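# Drop the held card fully into the bin

## Task

The left hand starts out gripping a card; release it into the bin so that no part of the card is outside the bin, while the card holder stays open and lying on the table and the bin stays upright with all of its base resting on the table.

## Robot and tools

Robot: two arms, left_arm and right_arm. left_arm has a left hand, right_arm a right hand; each hand has a thumb and four fingers. At the start the left hand is already holding the card.

Frame: every position, pose and offset uses the scene frame. Its origin sits at table-top height, halfway between the two nominal arm bases; +z is up, +x reaches out over the table, and left_arm is on the +y side (this has nothing to do with which side an image shows). Calibrated bases: left_arm at (+0.008, +0.290, +0.020) m, right_arm at (-0.034, -0.250, +0.023) m, both nearly unrotated.

Hand point: a point fixed to the palm, 0.05 m in front of it. Its +z runs along the straight fingers, +y comes out of the palm, and +x crosses the palm away from the thumb on the right hand but toward the thumb on the left hand. Straight fingers extend 0.06 to 0.07 m past the point and lie 0.06 m behind it along -y. A wrist bracket on the little-finger side can strike objects.

The 28-number row (each number between -1 and 1), always all 28 even if one arm stays still: left_arm dx, dy, dz, rx, ry, rz; left hand thumb_turn, thumb_bend, index, middle, ring, little, force_limit, speed; then right_arm dx, dy, dz, rx, ry, rz; right hand in the same eight-number order.

Arm numbers: an offset, not a pose, measured along the scene axes from the arm's Hand target at the moment the action or move begins. 1.0 equals 0.6 m for dx/dy/dz and 180 degrees for rotation; rx, ry, rz form a single rotation vector, turning about the Hand target position. Every row inside one action counts from that same starting target, not from the row before, so a repeated offset keeps adding movement across calls. All six zeros re-request the current Hand target. The controller limits each commanded orientation to within 40 degrees of the measured one.

Hand numbers: absolute motor targets. For thumb_turn, -1 puts the thumb beside the palm and +1 in front of it; for thumb_bend and each finger, -1 is straight and +1 fully curled. force_limit goes linearly from about 0 N at -1 to 10 N at +1 (15 N for the two thumb motors). speed rises from near zero at -1 to full at +0.48 and stays full above that. To leave a hand unchanged, resend the eight numbers you last sent it, not what it measures. To let go of the card, send finger and thumb targets more open than hand_measured.

Tools:
- execute_actions(actions, cameras): actions is a list of actions; each action is a list of up to 15 rows, one per 1/30 s step; a short action repeats its last row until 15 steps pass. Each action takes 0.5 s. An empty list just returns state and all images.
- move(target, speed, blend, blocking, cameras): target is one row or up to 15 rows, all offsets from the same starting Hand targets. speed is path top speed in m/s, 0.002 to 4.3, default 0.25 (one value or one per target). blend in metres rounds corners between targets; 0 stops at each. blocking=false returns after about 0.5 s while motion continues. A move lasts at most 10 s of path. The result adds a move: line such as done, off_target, moving, held or fault, plus limits like paced or held.
- wait(seconds 0 to 10, cameras): lets time pass holding last commands.
- stop(cameras): brakes a running move.
- zoom_image(camera, region [x0, y0, x1, y1] pixels, max 504 by 504): closer look at the newest image of cam_head_left, cam_head_right, cam_high, cam_low, cam_left_wrist or cam_right_wrist.
- show_instructions(): shows the reference pages.
- finished_scene(scene=1): ends the scene for good.

cameras: ["all"] for every camera, [] for none; omitted means all only for an empty actions list. An unknown name invalidates the call.

Results: end_effector_position (m) and end_effector_quat_wxyz per arm in the scene frame; Hand target (the base for the next offsets); joint positions, velocities (may be reported as within noise) and torques; motor temperatures; and, per hand, hand_measured, hand_stopped_by (moving, target, force, stalled, fault), hand_load_n (positive when pushed open; near 0 after a grip is lost), hand_force_limit, hand_speed. Action calls also list positions at some steps.

Expect the hand point to settle 1 to 3 cm (sometimes 5 cm) off, usually low, with no contact; the next command re-asks for the target, and a leftover gap can be sent as an offset. Readings may be off by a few centimetres.

Avoid: dropping the card from high up or outside the bin, knocking the bin over or off its base, closing or moving the card holder, anything leaving the table, fast impacts on fixed or heavy things, any contact between the two arms, paths running close past an arm's own base, and long stretched or pushing holds that heat motors (at 100 C the arm collapses for a while). Objects may occasionally be nudged by outside pushes.

Each tool is called after "Call:" in YAML: its name, and indented under it one key for each argument.

Reference images:

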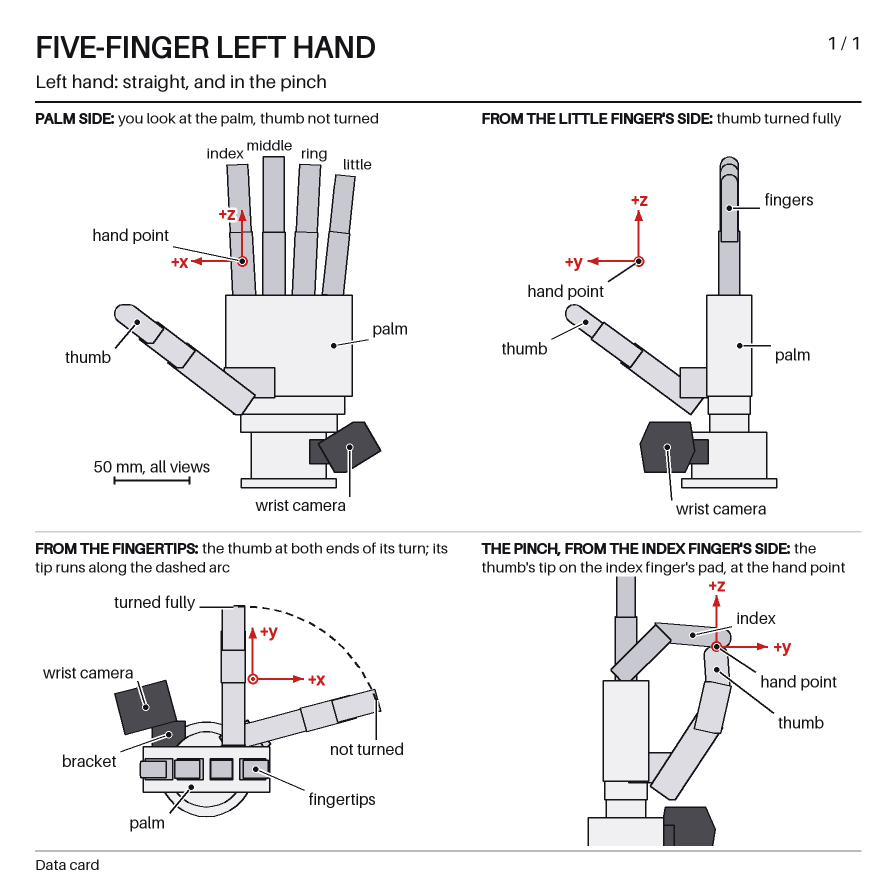

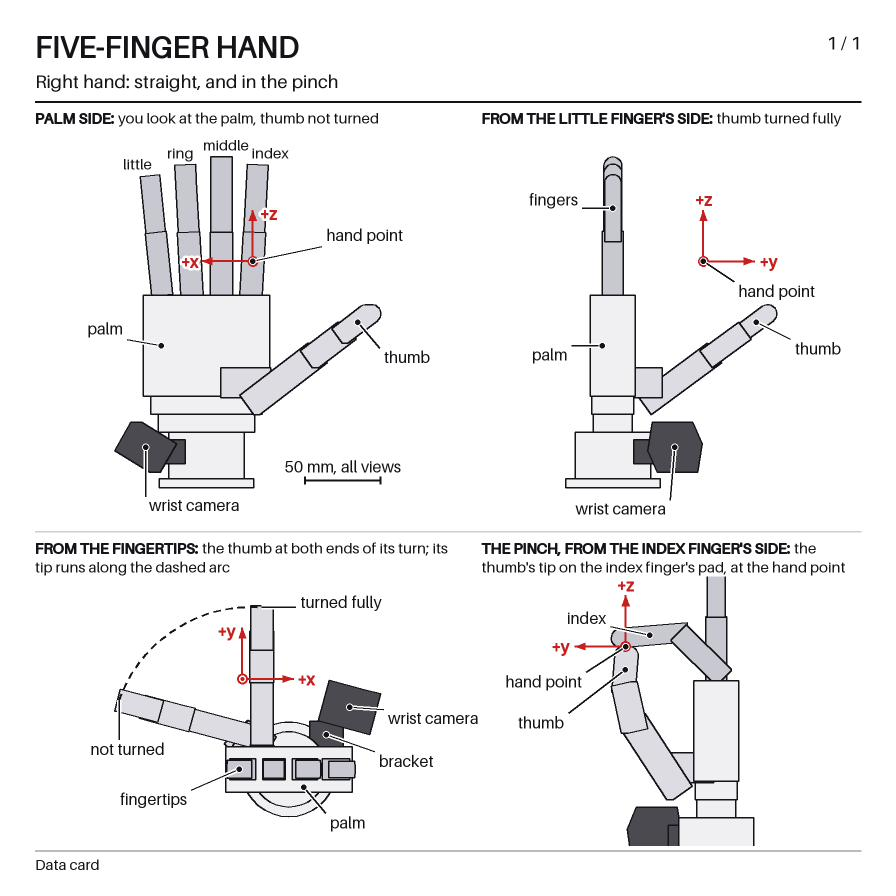

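## Session

Call:
execute_actions:
  actions: []

Scene clock: 0.00 s.
left_arm: end_effector_position=(+0.3851, +0.3859, +0.2577) hand_measured=(+0.928, -0.268, +0.306, +0.276, +1.000, +1.000) hand_load_n=(-0.5, +5.0, +6.5, +11.5, +0.0, +0.0) hand_stopped_by=(target, target, force, force, target, target) hand_force_limit=0.20 hand_speed=-0.90 end_effector_quat_wxyz=(+0.698, -0.256, +0.576, -0.340) | right_arm: end_effector_position=(+0.4156, -0.3867, +0.5368) hand_measured=(+0.952, -0.526, -0.412, -0.412, +1.000, +1.000) hand_load_n=(+0.0, +0.0, +0.0, +0.0, +0.0, +0.5) hand_stopped_by=(target, target, target, target, target, target) hand_force_limit=0.00 hand_speed=-0.80 end_effector_quat_wxyz=(-0.020, +0.520, +0.459, +0.720)
Joint positions: left_arm=[0.474 0.758 0.222 0.771 0.494 0.585] | right_arm=[-0.683 1.048 0.987 0.36 -1.442 -1.97]
Joint velocities: within noise
Joint torques (N m): no reading
Motor temperatures (°C): left_arm=[29 29 26 28 28 29] | right_arm=[31 23 25 28 23 27]
Heat: left arm: hottest waist 29 °C; right arm: hottest waist 31 °C.
Hand target: left_arm +0.3899, +0.3896, +0.2787; +0.713, -0.243, +0.566, -0.336 | right_arm +0.4148, -0.3867, +0.5538; -0.003, +0.509, +0.468, +0.723

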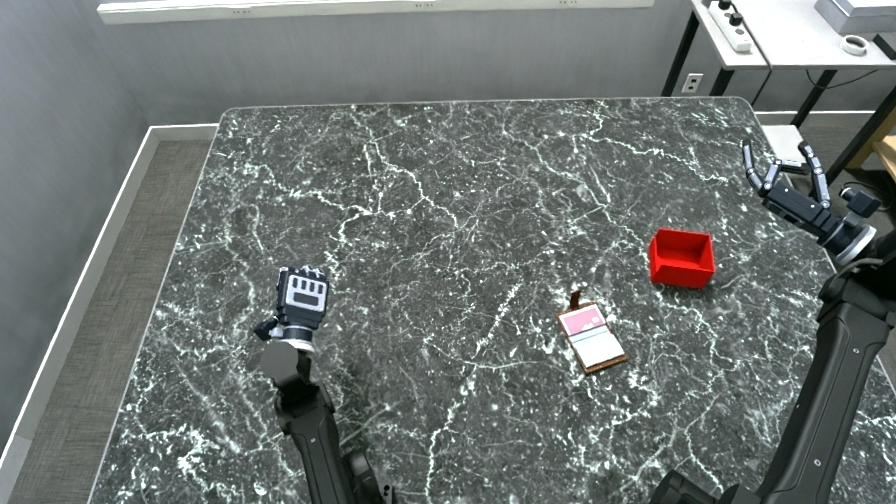

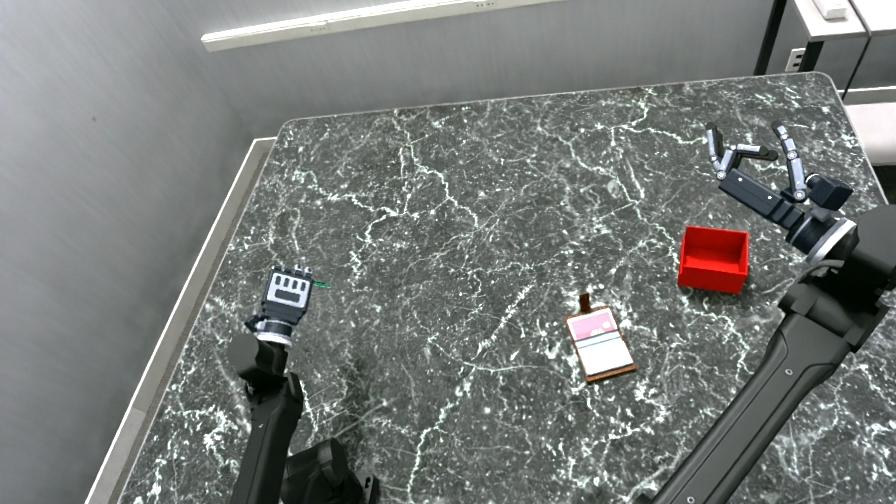

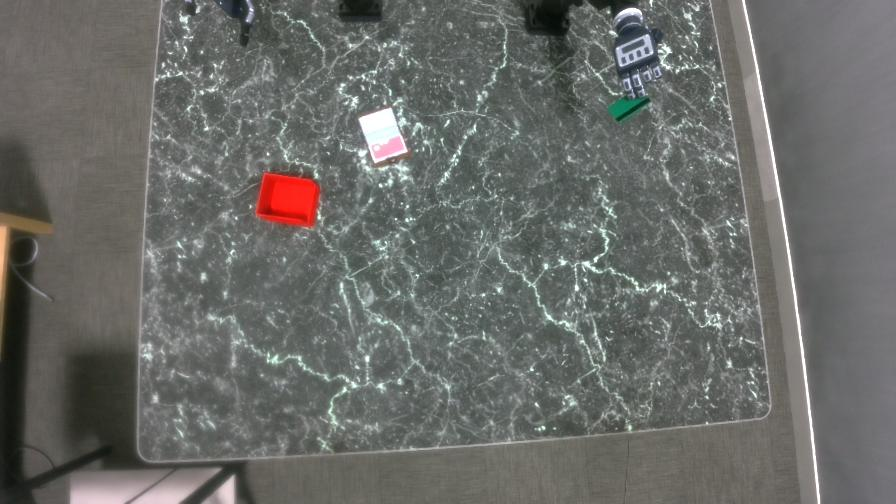

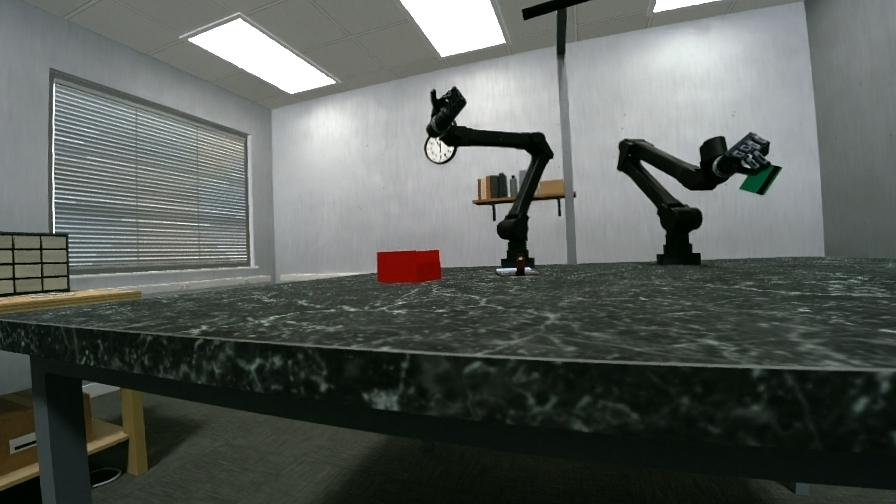

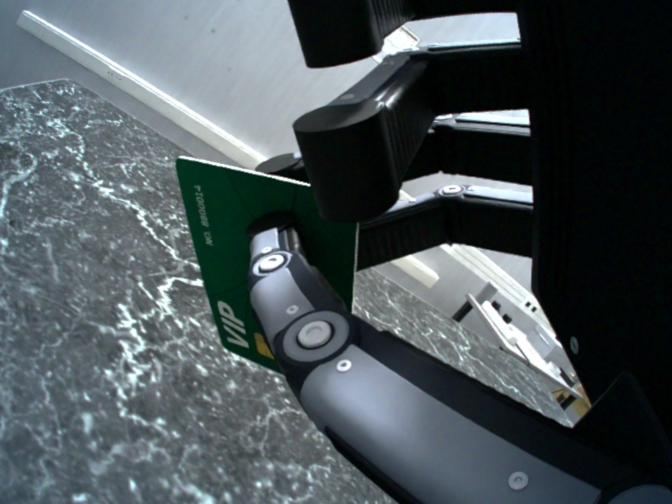

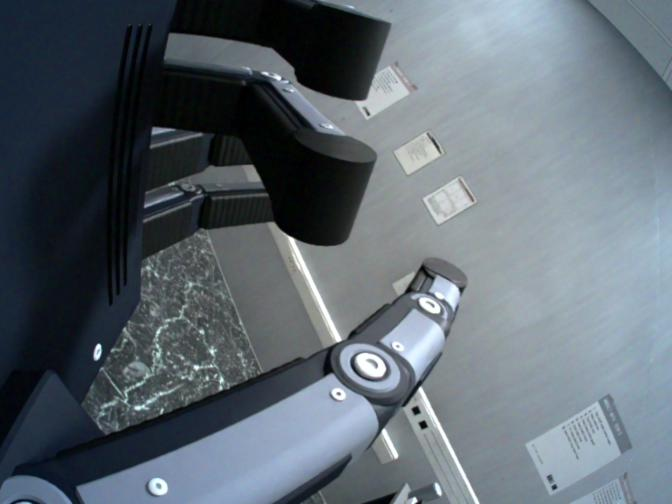

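Call:
zoom_image:
  camera: "cam_high"
  region: [150, 0, 550, 280]

Call:
zoom_image:
  camera: "cam_high"
  region: [540, 0, 740, 160]

Call:
zoom_image:
  camera: "cam_low"
  region: [360, 60, 840, 310]

Call:
zoom_image:
  camera: "cam_head_right"
  region: [200, 240, 400, 380]

Scaled by 1.260 from the camera's 896x504 image, which has a finer 1280x720 frame.

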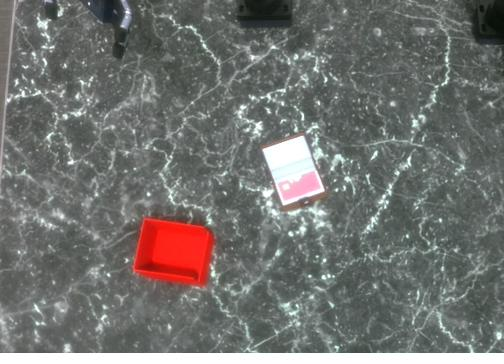

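Scaled by 2.520 from the camera's 896x504 image, which has a finer 1280x720 frame.

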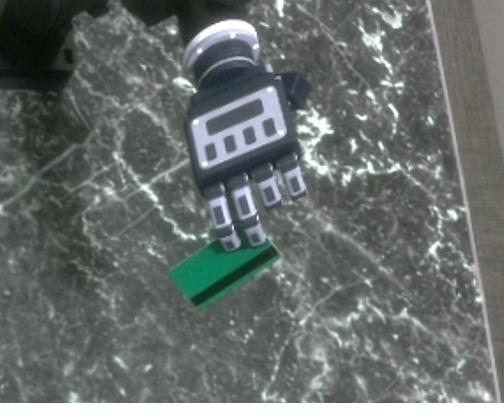

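Scaled by 1.050 from the camera's 896x504 image, which has a finer 1280x720 frame.

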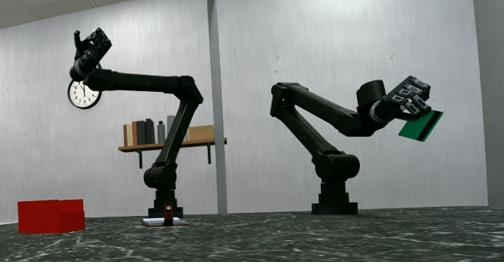

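Scaled by 2.520 from the camera's 896x504 image, which has a finer 1280x720 frame.

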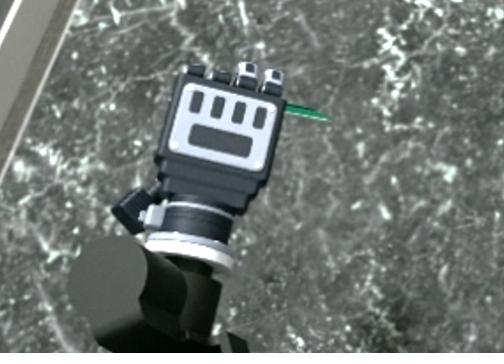

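Call:
move:
  target: [0.12,-0.95,0.06,0.2775,-0.0634,-0.2385,0.928,-0.268,0.306,0.276,1.0,1.0,0.2,-0.9,0,0,0,0,0,0,0.952,-0.526,-0.412,-0.412,1.0,1.0,0.0,-0.8]
  speed: 0.28
  cameras: ["all"]

Scene clock: 13.50 s.
left_arm: end_effector_position=(+0.4501, -0.1666, +0.2847) hand_measured=(+0.928, -0.270, +0.306, +0.276, +1.000, +1.000) hand_load_n=(+0.0, +4.0, +6.5, +11.5, +0.0, +0.0) hand_stopped_by=(target, target, force, force, target, target) hand_force_limit=0.20 hand_speed=-0.90 end_effector_quat_wxyz=(+0.611, +0.319, +0.648, -0.324) | right_arm: end_effector_position=(+0.4156, -0.3867, +0.5368) hand_measured=(+0.952, -0.526, -0.412, -0.412, +1.000, +1.000) hand_load_n=(+0.0, +0.0, +0.0, +0.0, +0.0, +0.0) hand_stopped_by=(target, target, target, target, target, target) hand_force_limit=0.00 hand_speed=-0.80 end_effector_quat_wxyz=(-0.020, +0.520, +0.459, +0.720)
Joint positions: left_arm=[-0.868 1.446 0.877 0.527 0.073 1.544] | right_arm=[-0.683 1.048 0.987 0.36 -1.442 -1.97]
Joint torques (N m): left_arm=[-0.5 -10.23 12.49 1.17 0.23 0.22] | right_arm=[1.55 -6.71 12.59 1.28 0.31 -0.12]
Heat: left arm: hottest waist 29 °C; right arm: hottest waist 31 °C.
Hand target: left_arm +0.4620, -0.1803, +0.3147; +0.629, +0.323, +0.629, -0.323 | right_arm +0.4148, -0.3867, +0.5538; -0.003, +0.509, +0.468, +0.723
Off the commanded pose: left_arm 0.035 m, 3 deg | right_arm 0.017 m, 3 deg.
move: off_target (left_arm, right_arm)

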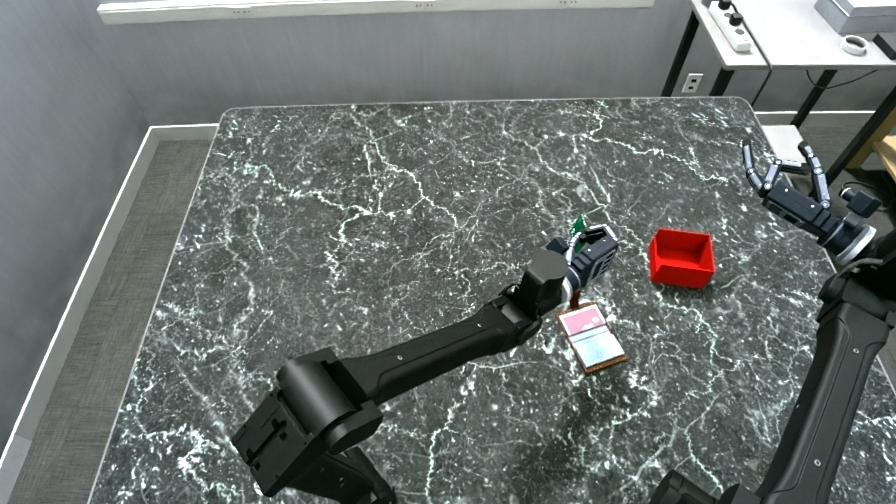

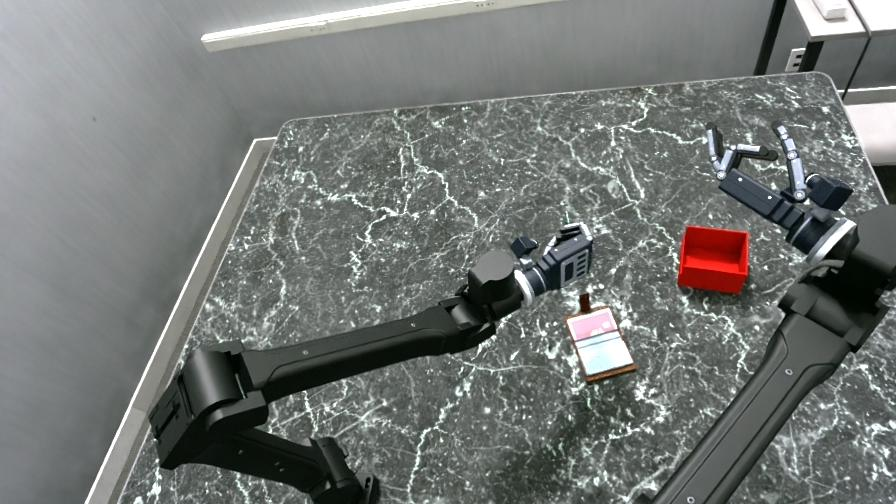

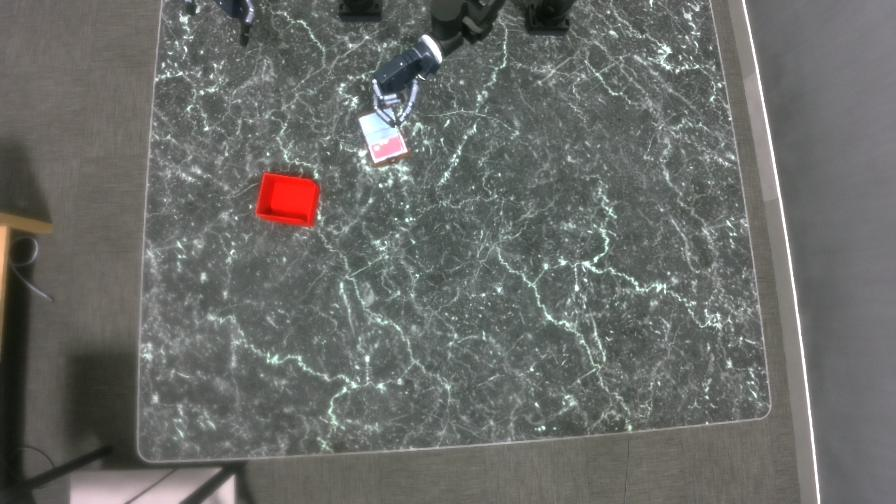

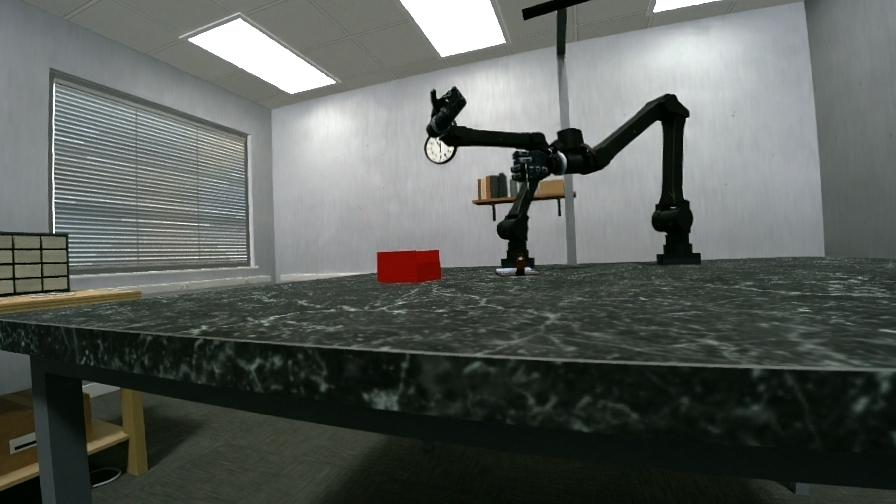

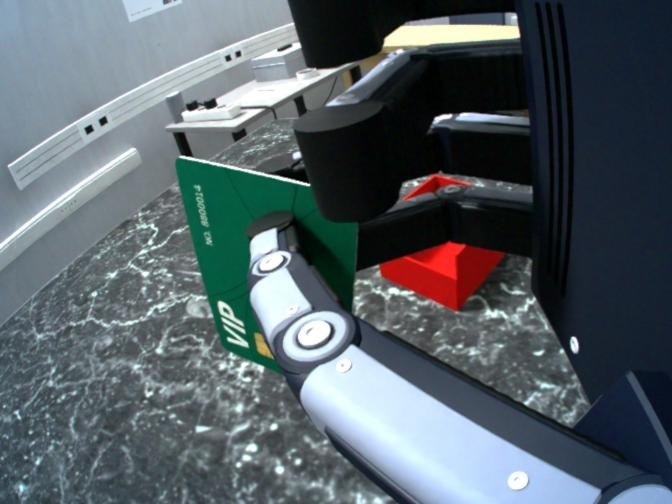

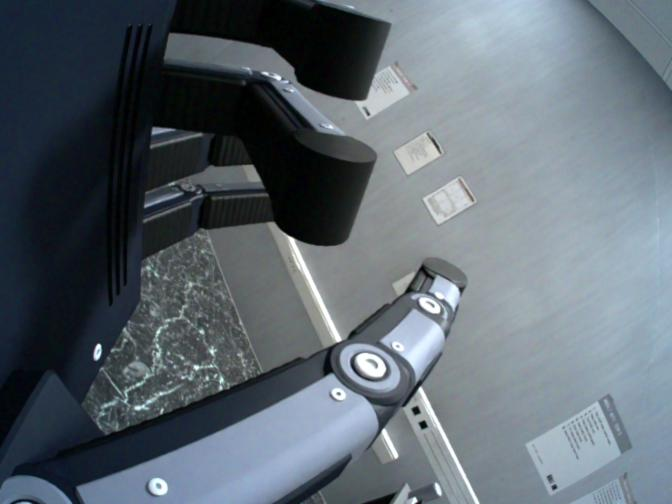

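Call:
move:
  target: [0.09,-0.333,0.0,0,0,0,0.928,-0.268,0.306,0.276,1.0,1.0,0.2,-0.9,0,0,0,0,0,0,0.952,-0.526,-0.412,-0.412,1.0,1.0,0.0,-0.8]
  speed: 0.25
  cameras: ["all"]

Scene clock: 18.13 s.
left_arm: end_effector_position=(+0.5063, -0.3681, +0.2836) hand_measured=(+0.928, -0.270, +0.306, +0.276, +1.000, +1.000) hand_load_n=(-0.5, +4.0, +6.0, +12.0, +0.0, +0.0) hand_stopped_by=(target, target, force, force, target, target) hand_force_limit=0.20 hand_speed=-0.90 end_effector_quat_wxyz=(+0.609, +0.325, +0.646, -0.325) | right_arm: end_effector_position=(+0.4156, -0.3867, +0.5368) hand_measured=(+0.952, -0.526, -0.412, -0.412, +1.000, +1.000) hand_load_n=(+0.0, +0.0, +0.0, +0.0, +0.0, +0.0) hand_stopped_by=(target, target, target, target, target, target) hand_force_limit=0.00 hand_speed=-0.80 end_effector_quat_wxyz=(-0.020, +0.520, +0.459, +0.720)
Joint positions: left_arm=[-1.002 1.909 1.485 0.378 -0.049 1.544] | right_arm=[-0.683 1.048 0.987 0.36 -1.442 -1.97]
Joint torques (N m): left_arm=[-0.62 -16.85 13.37 1.18 -0.18 0.21] | right_arm=[1.67 -6.65 12.57 1.22 0.32 -0.09]
Heat: left arm: hottest shoulder 30 °C; right arm: hottest waist 30 °C.
Hand target: left_arm +0.5159, -0.3802, +0.3149; +0.629, +0.323, +0.629, -0.323 | right_arm +0.4148, -0.3867, +0.5538; -0.003, +0.509, +0.468, +0.723
Off the commanded pose: left_arm 0.035 m, 3 deg | right_arm 0.017 m, 3 deg.
move: off_target (left_arm, right_arm)

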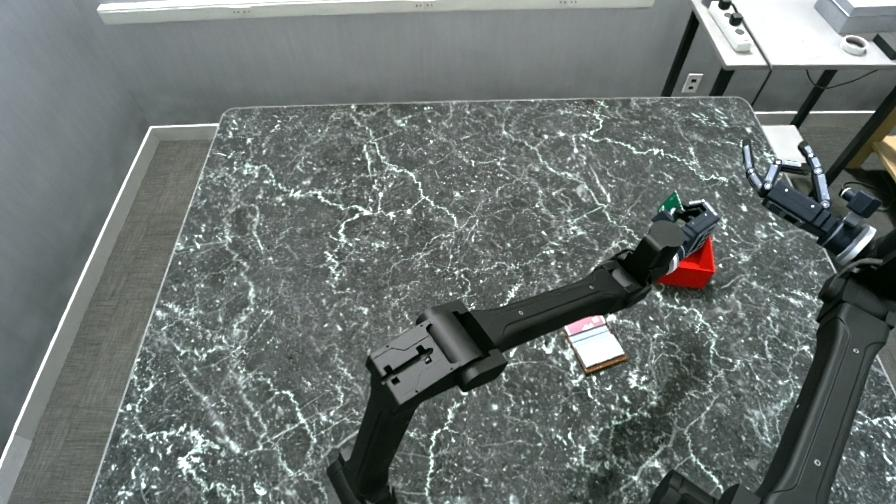

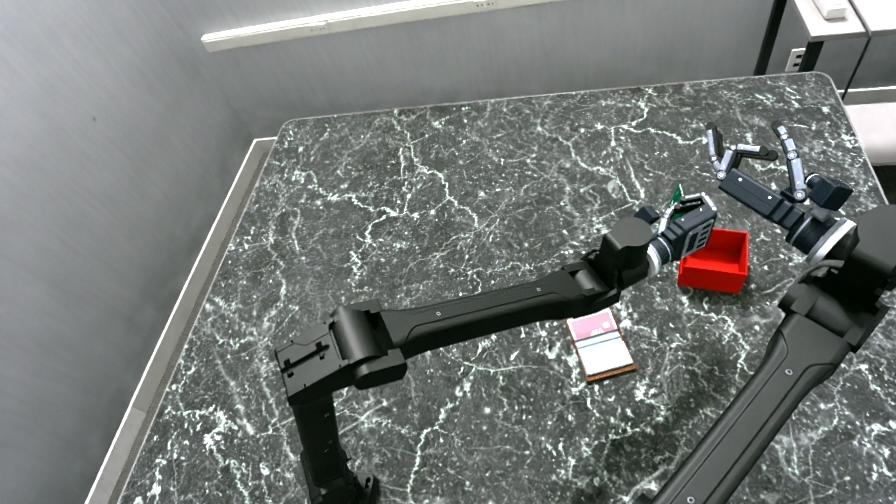

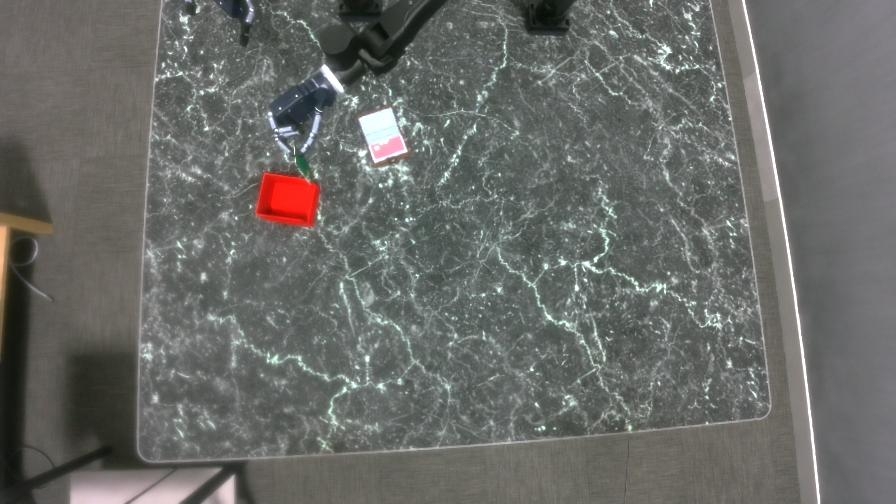

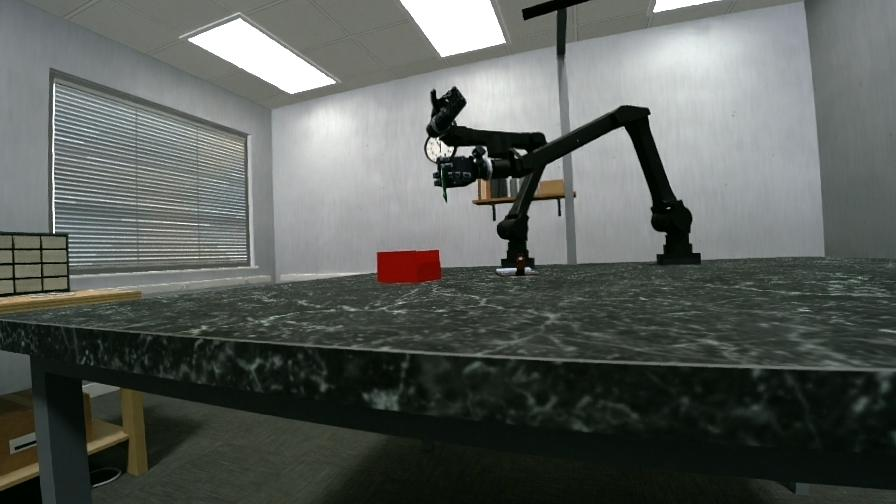

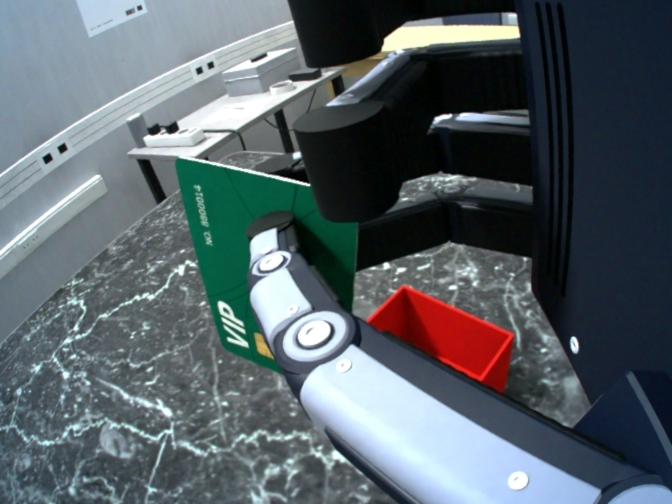

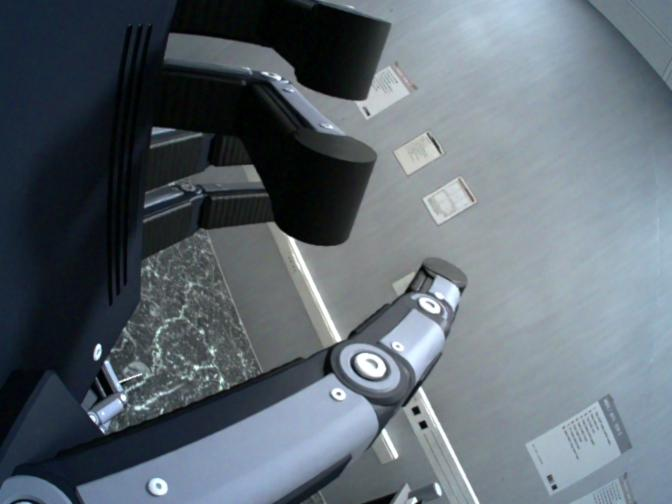

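Call:
move:
  target: [0.065,-0.137,-0.13,0,0,0,0.928,-0.268,0.306,0.276,1.0,1.0,0.2,-0.9,0,0,0,0,0,0,0.952,-0.526,-0.412,-0.412,1.0,1.0,0.0,-0.8]
  speed: 0.2
  cameras: ["all"]

Call:
zoom_image:
  camera: "cam_high"
  region: [200, 60, 400, 260]

Call:
zoom_image:
  camera: "cam_low"
  region: [340, 120, 540, 300]

Call:
zoom_image:
  camera: "cam_head_right"
  region: [600, 140, 800, 320]

Scene clock: 23.63 s.
left_arm: end_effector_position=(+0.5489, -0.4466, +0.2006) hand_measured=(+0.928, -0.270, +0.306, +0.276, +1.000, +1.000) hand_load_n=(-0.5, +4.0, +6.5, +11.5, +0.0, +0.0) hand_stopped_by=(target, target, force, force, target, target) hand_force_limit=0.20 hand_speed=-0.90 end_effector_quat_wxyz=(+0.605, +0.326, +0.651, -0.321) | right_arm: end_effector_position=(+0.4156, -0.3867, +0.5368) hand_measured=(+0.952, -0.526, -0.412, -0.412, +1.000, +1.000) hand_load_n=(+0.0, +0.0, +0.0, +0.0, +0.0, +0.0) hand_stopped_by=(target, target, target, target, target, target) hand_force_limit=0.00 hand_speed=-0.80 end_effector_quat_wxyz=(-0.020, +0.520, +0.459, +0.720)
Joint positions: left_arm=[-1.012 2.218 1.778 0.378 -0.065 1.544] | right_arm=[-0.683 1.048 0.987 0.36 -1.442 -1.97]
Joint torques (N m): left_arm=[-1.2 -20.37 13.29 1.65 -0.17 0.21] | right_arm=[1.38 -6.71 12.68 1.24 0.33 -0.11]
Heat: left arm: hottest shoulder 30 °C; right arm: hottest waist 30 °C.
Hand target: left_arm +0.5549, -0.4624, +0.2368; +0.629, +0.323, +0.629, -0.323 | right_arm +0.4148, -0.3867, +0.5538; -0.003, +0.509, +0.468, +0.723
Off the commanded pose: left_arm 0.040 m, 4 deg | right_arm 0.017 m, 3 deg.
move: off_target (left_arm, right_arm)

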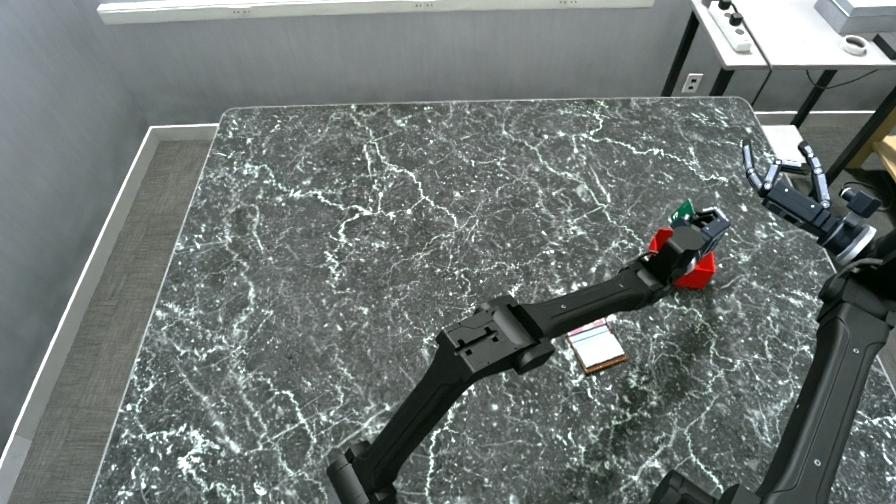

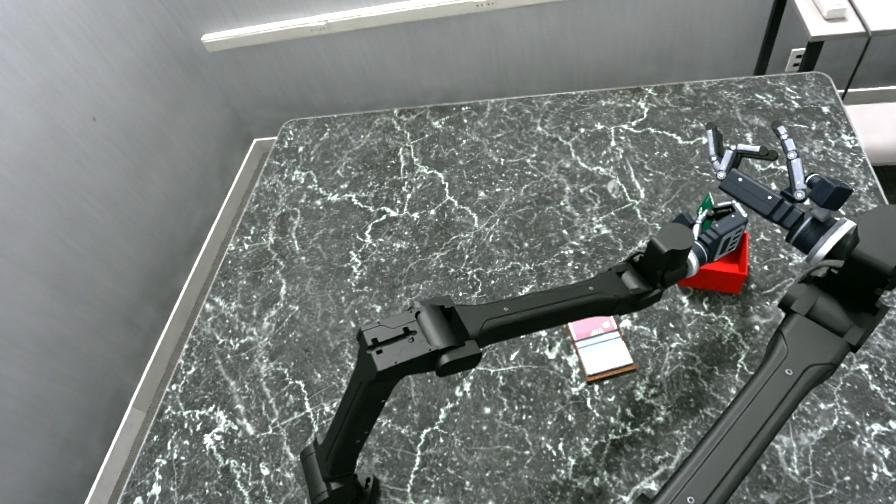

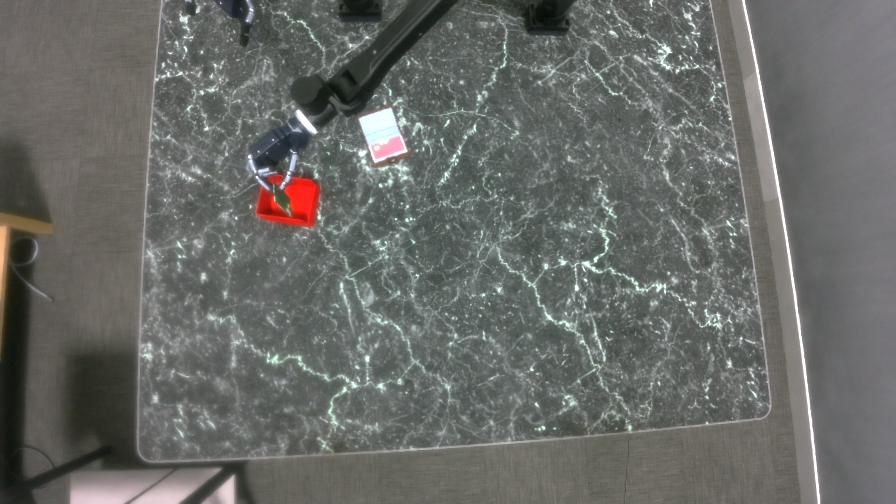

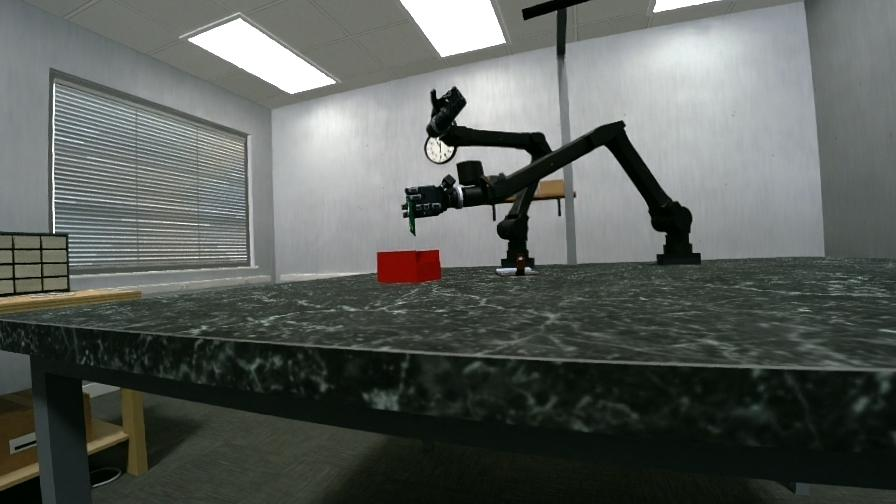

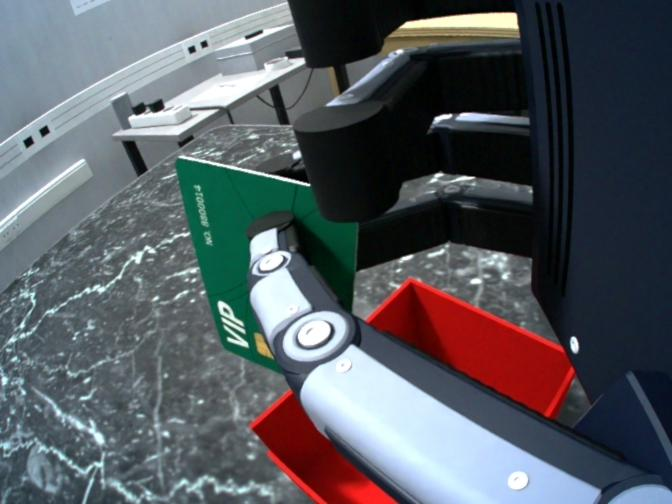

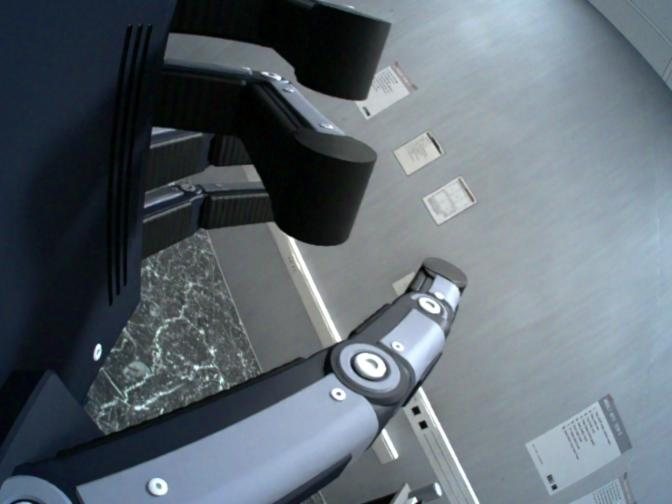

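Scaled by 2.520 from the camera's 896x504 image, which has a finer 1280x720 frame.

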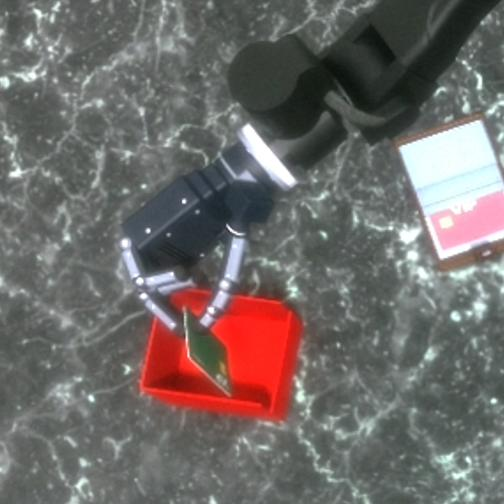

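Scaled by 2.520 from the camera's 896x504 image, which has a finer 1280x720 frame.

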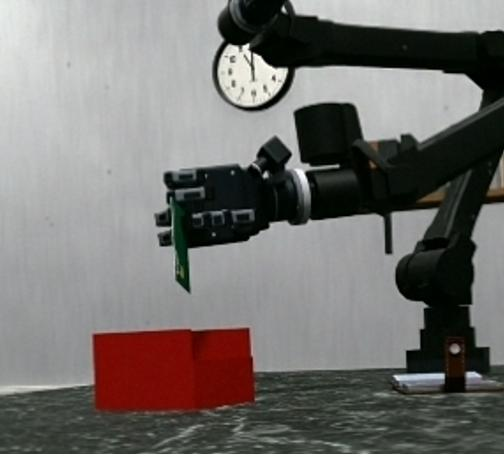

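Scaled by 2.520 from the camera's 896x504 image, which has a finer 1280x720 frame.

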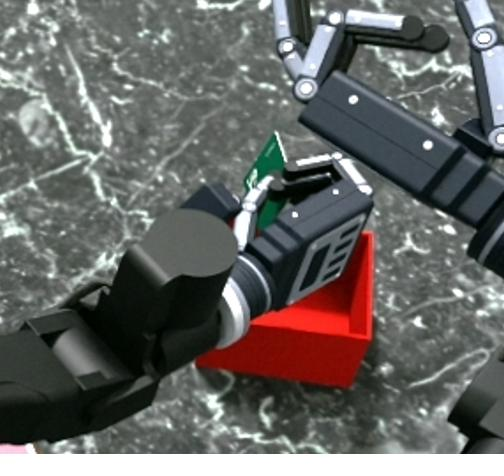

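Call:
move:
  target: [-0.06,-0.008,-0.067,0,0,0,0.928,-0.268,0.306,0.276,1.0,1.0,0.2,-0.9,0,0,0,0,0,0,0.952,-0.526,-0.412,-0.412,1.0,1.0,0.0,-0.8]
  speed: 0.12
  cameras: ["cam_high","cam_low","cam_head_right","cam_left_wrist"]

Call:
zoom_image:
  camera: "cam_high"
  region: [200, 60, 400, 260]

Call:
zoom_image:
  camera: "cam_low"
  region: [340, 120, 540, 300]

Scene clock: 27.13 s.
left_arm: end_effector_position=(+0.5144, -0.4689, +0.1912) hand_measured=(+0.928, -0.270, +0.306, +0.276, +1.000, +1.000) hand_load_n=(-0.5, +4.0, +6.5, +11.5, +0.5, +0.0) hand_stopped_by=(target, target, force, force, target, target) hand_force_limit=0.20 hand_speed=-0.90 end_effector_quat_wxyz=(+0.613, +0.325, +0.642, -0.328) | right_arm: end_effector_position=(+0.4156, -0.3867, +0.5368) hand_measured=(+0.952, -0.526, -0.412, -0.412, +1.000, +1.000) hand_load_n=(+0.0, +0.0, +0.0, +0.0, +0.0, +0.0) hand_stopped_by=(target, target, target, target, target, target) hand_force_limit=0.00 hand_speed=-0.80 end_effector_quat_wxyz=(-0.020, +0.520, +0.459, +0.720)
Joint positions: left_arm=[-1.067 2.238 1.768 0.436 -0.111 1.544] | right_arm=[-0.683 1.048 0.987 0.36 -1.442 -1.97]
Joint torques (N m): left_arm=[-0.5 -20.25 8.05 3.19 -0.18 0.21] | right_arm=[1.44 -6.59 12.57 1.32 0.31 -0.1]
Motor temperatures (°C): left_arm=[29 30 31 28 28 29] | right_arm=[30 23 28 28 23 27]
Heat: left arm: hottest elbow 31 °C; right arm: hottest waist 30 °C.
Hand target: left_arm +0.5188, -0.4672, +0.1965; +0.629, +0.323, +0.629, -0.323 | right_arm +0.4148, -0.3867, +0.5538; -0.003, +0.509, +0.468, +0.723
Off the commanded pose: left_arm 0.007 m, 2 deg | right_arm 0.017 m, 3 deg.
move: off_target (right_arm)
Images, in order (width x height): cam_head_right 896x504, cam_high 896x504, cam_low 896x504, cam_left_wrist 672x504.

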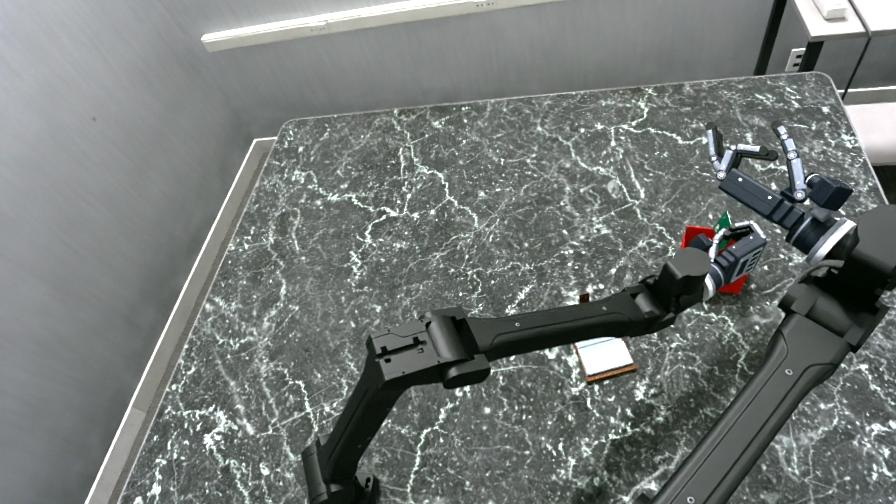

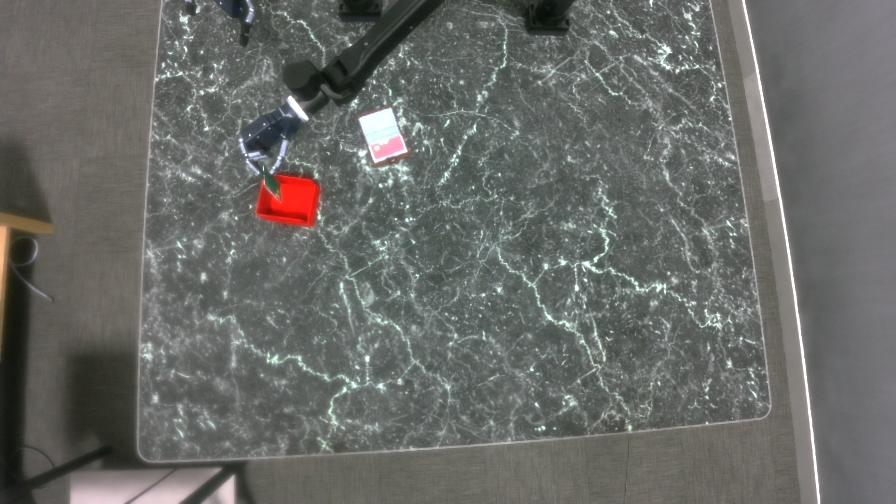

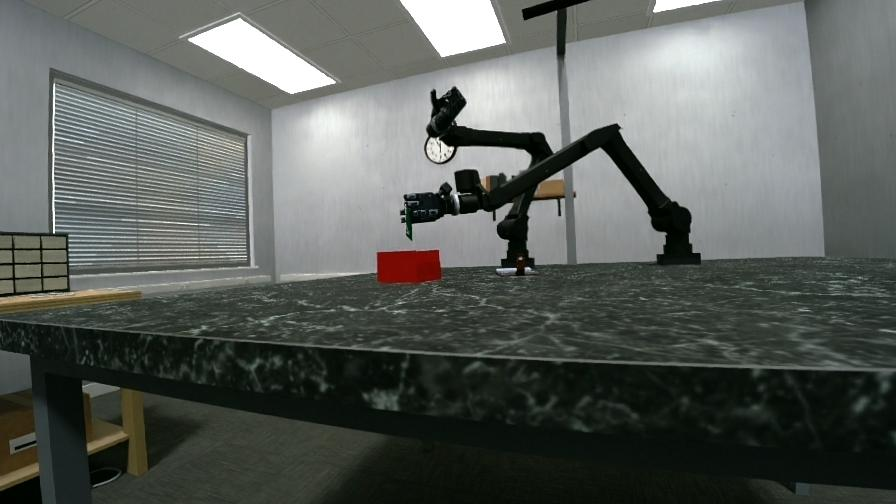

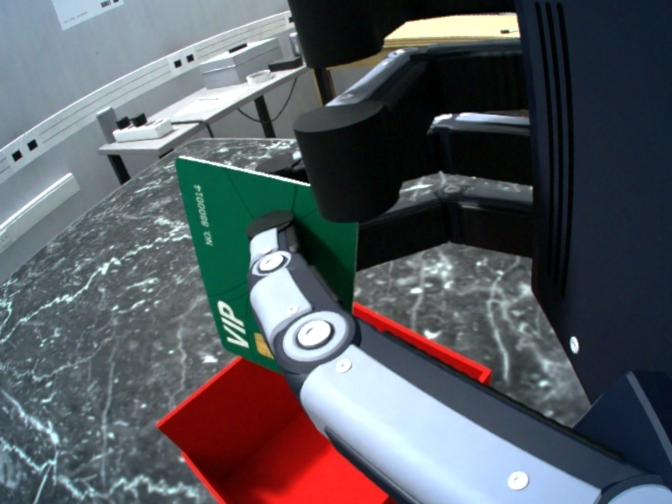

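Scaled by 2.520 from the camera's 896x504 image, which has a finer 1280x720 frame.

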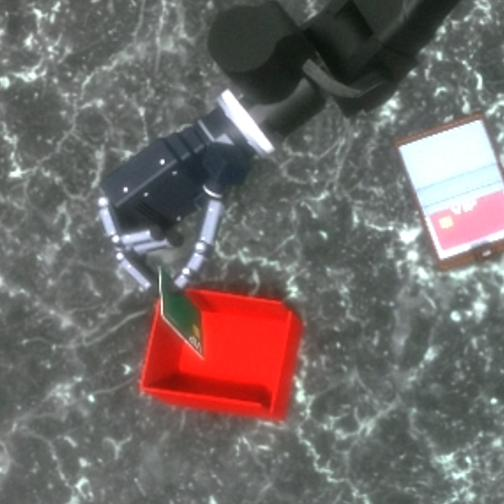

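Scaled by 2.520 from the camera's 896x504 image, which has a finer 1280x720 frame.

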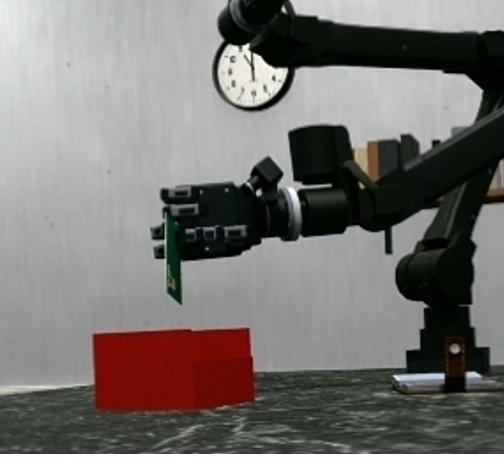

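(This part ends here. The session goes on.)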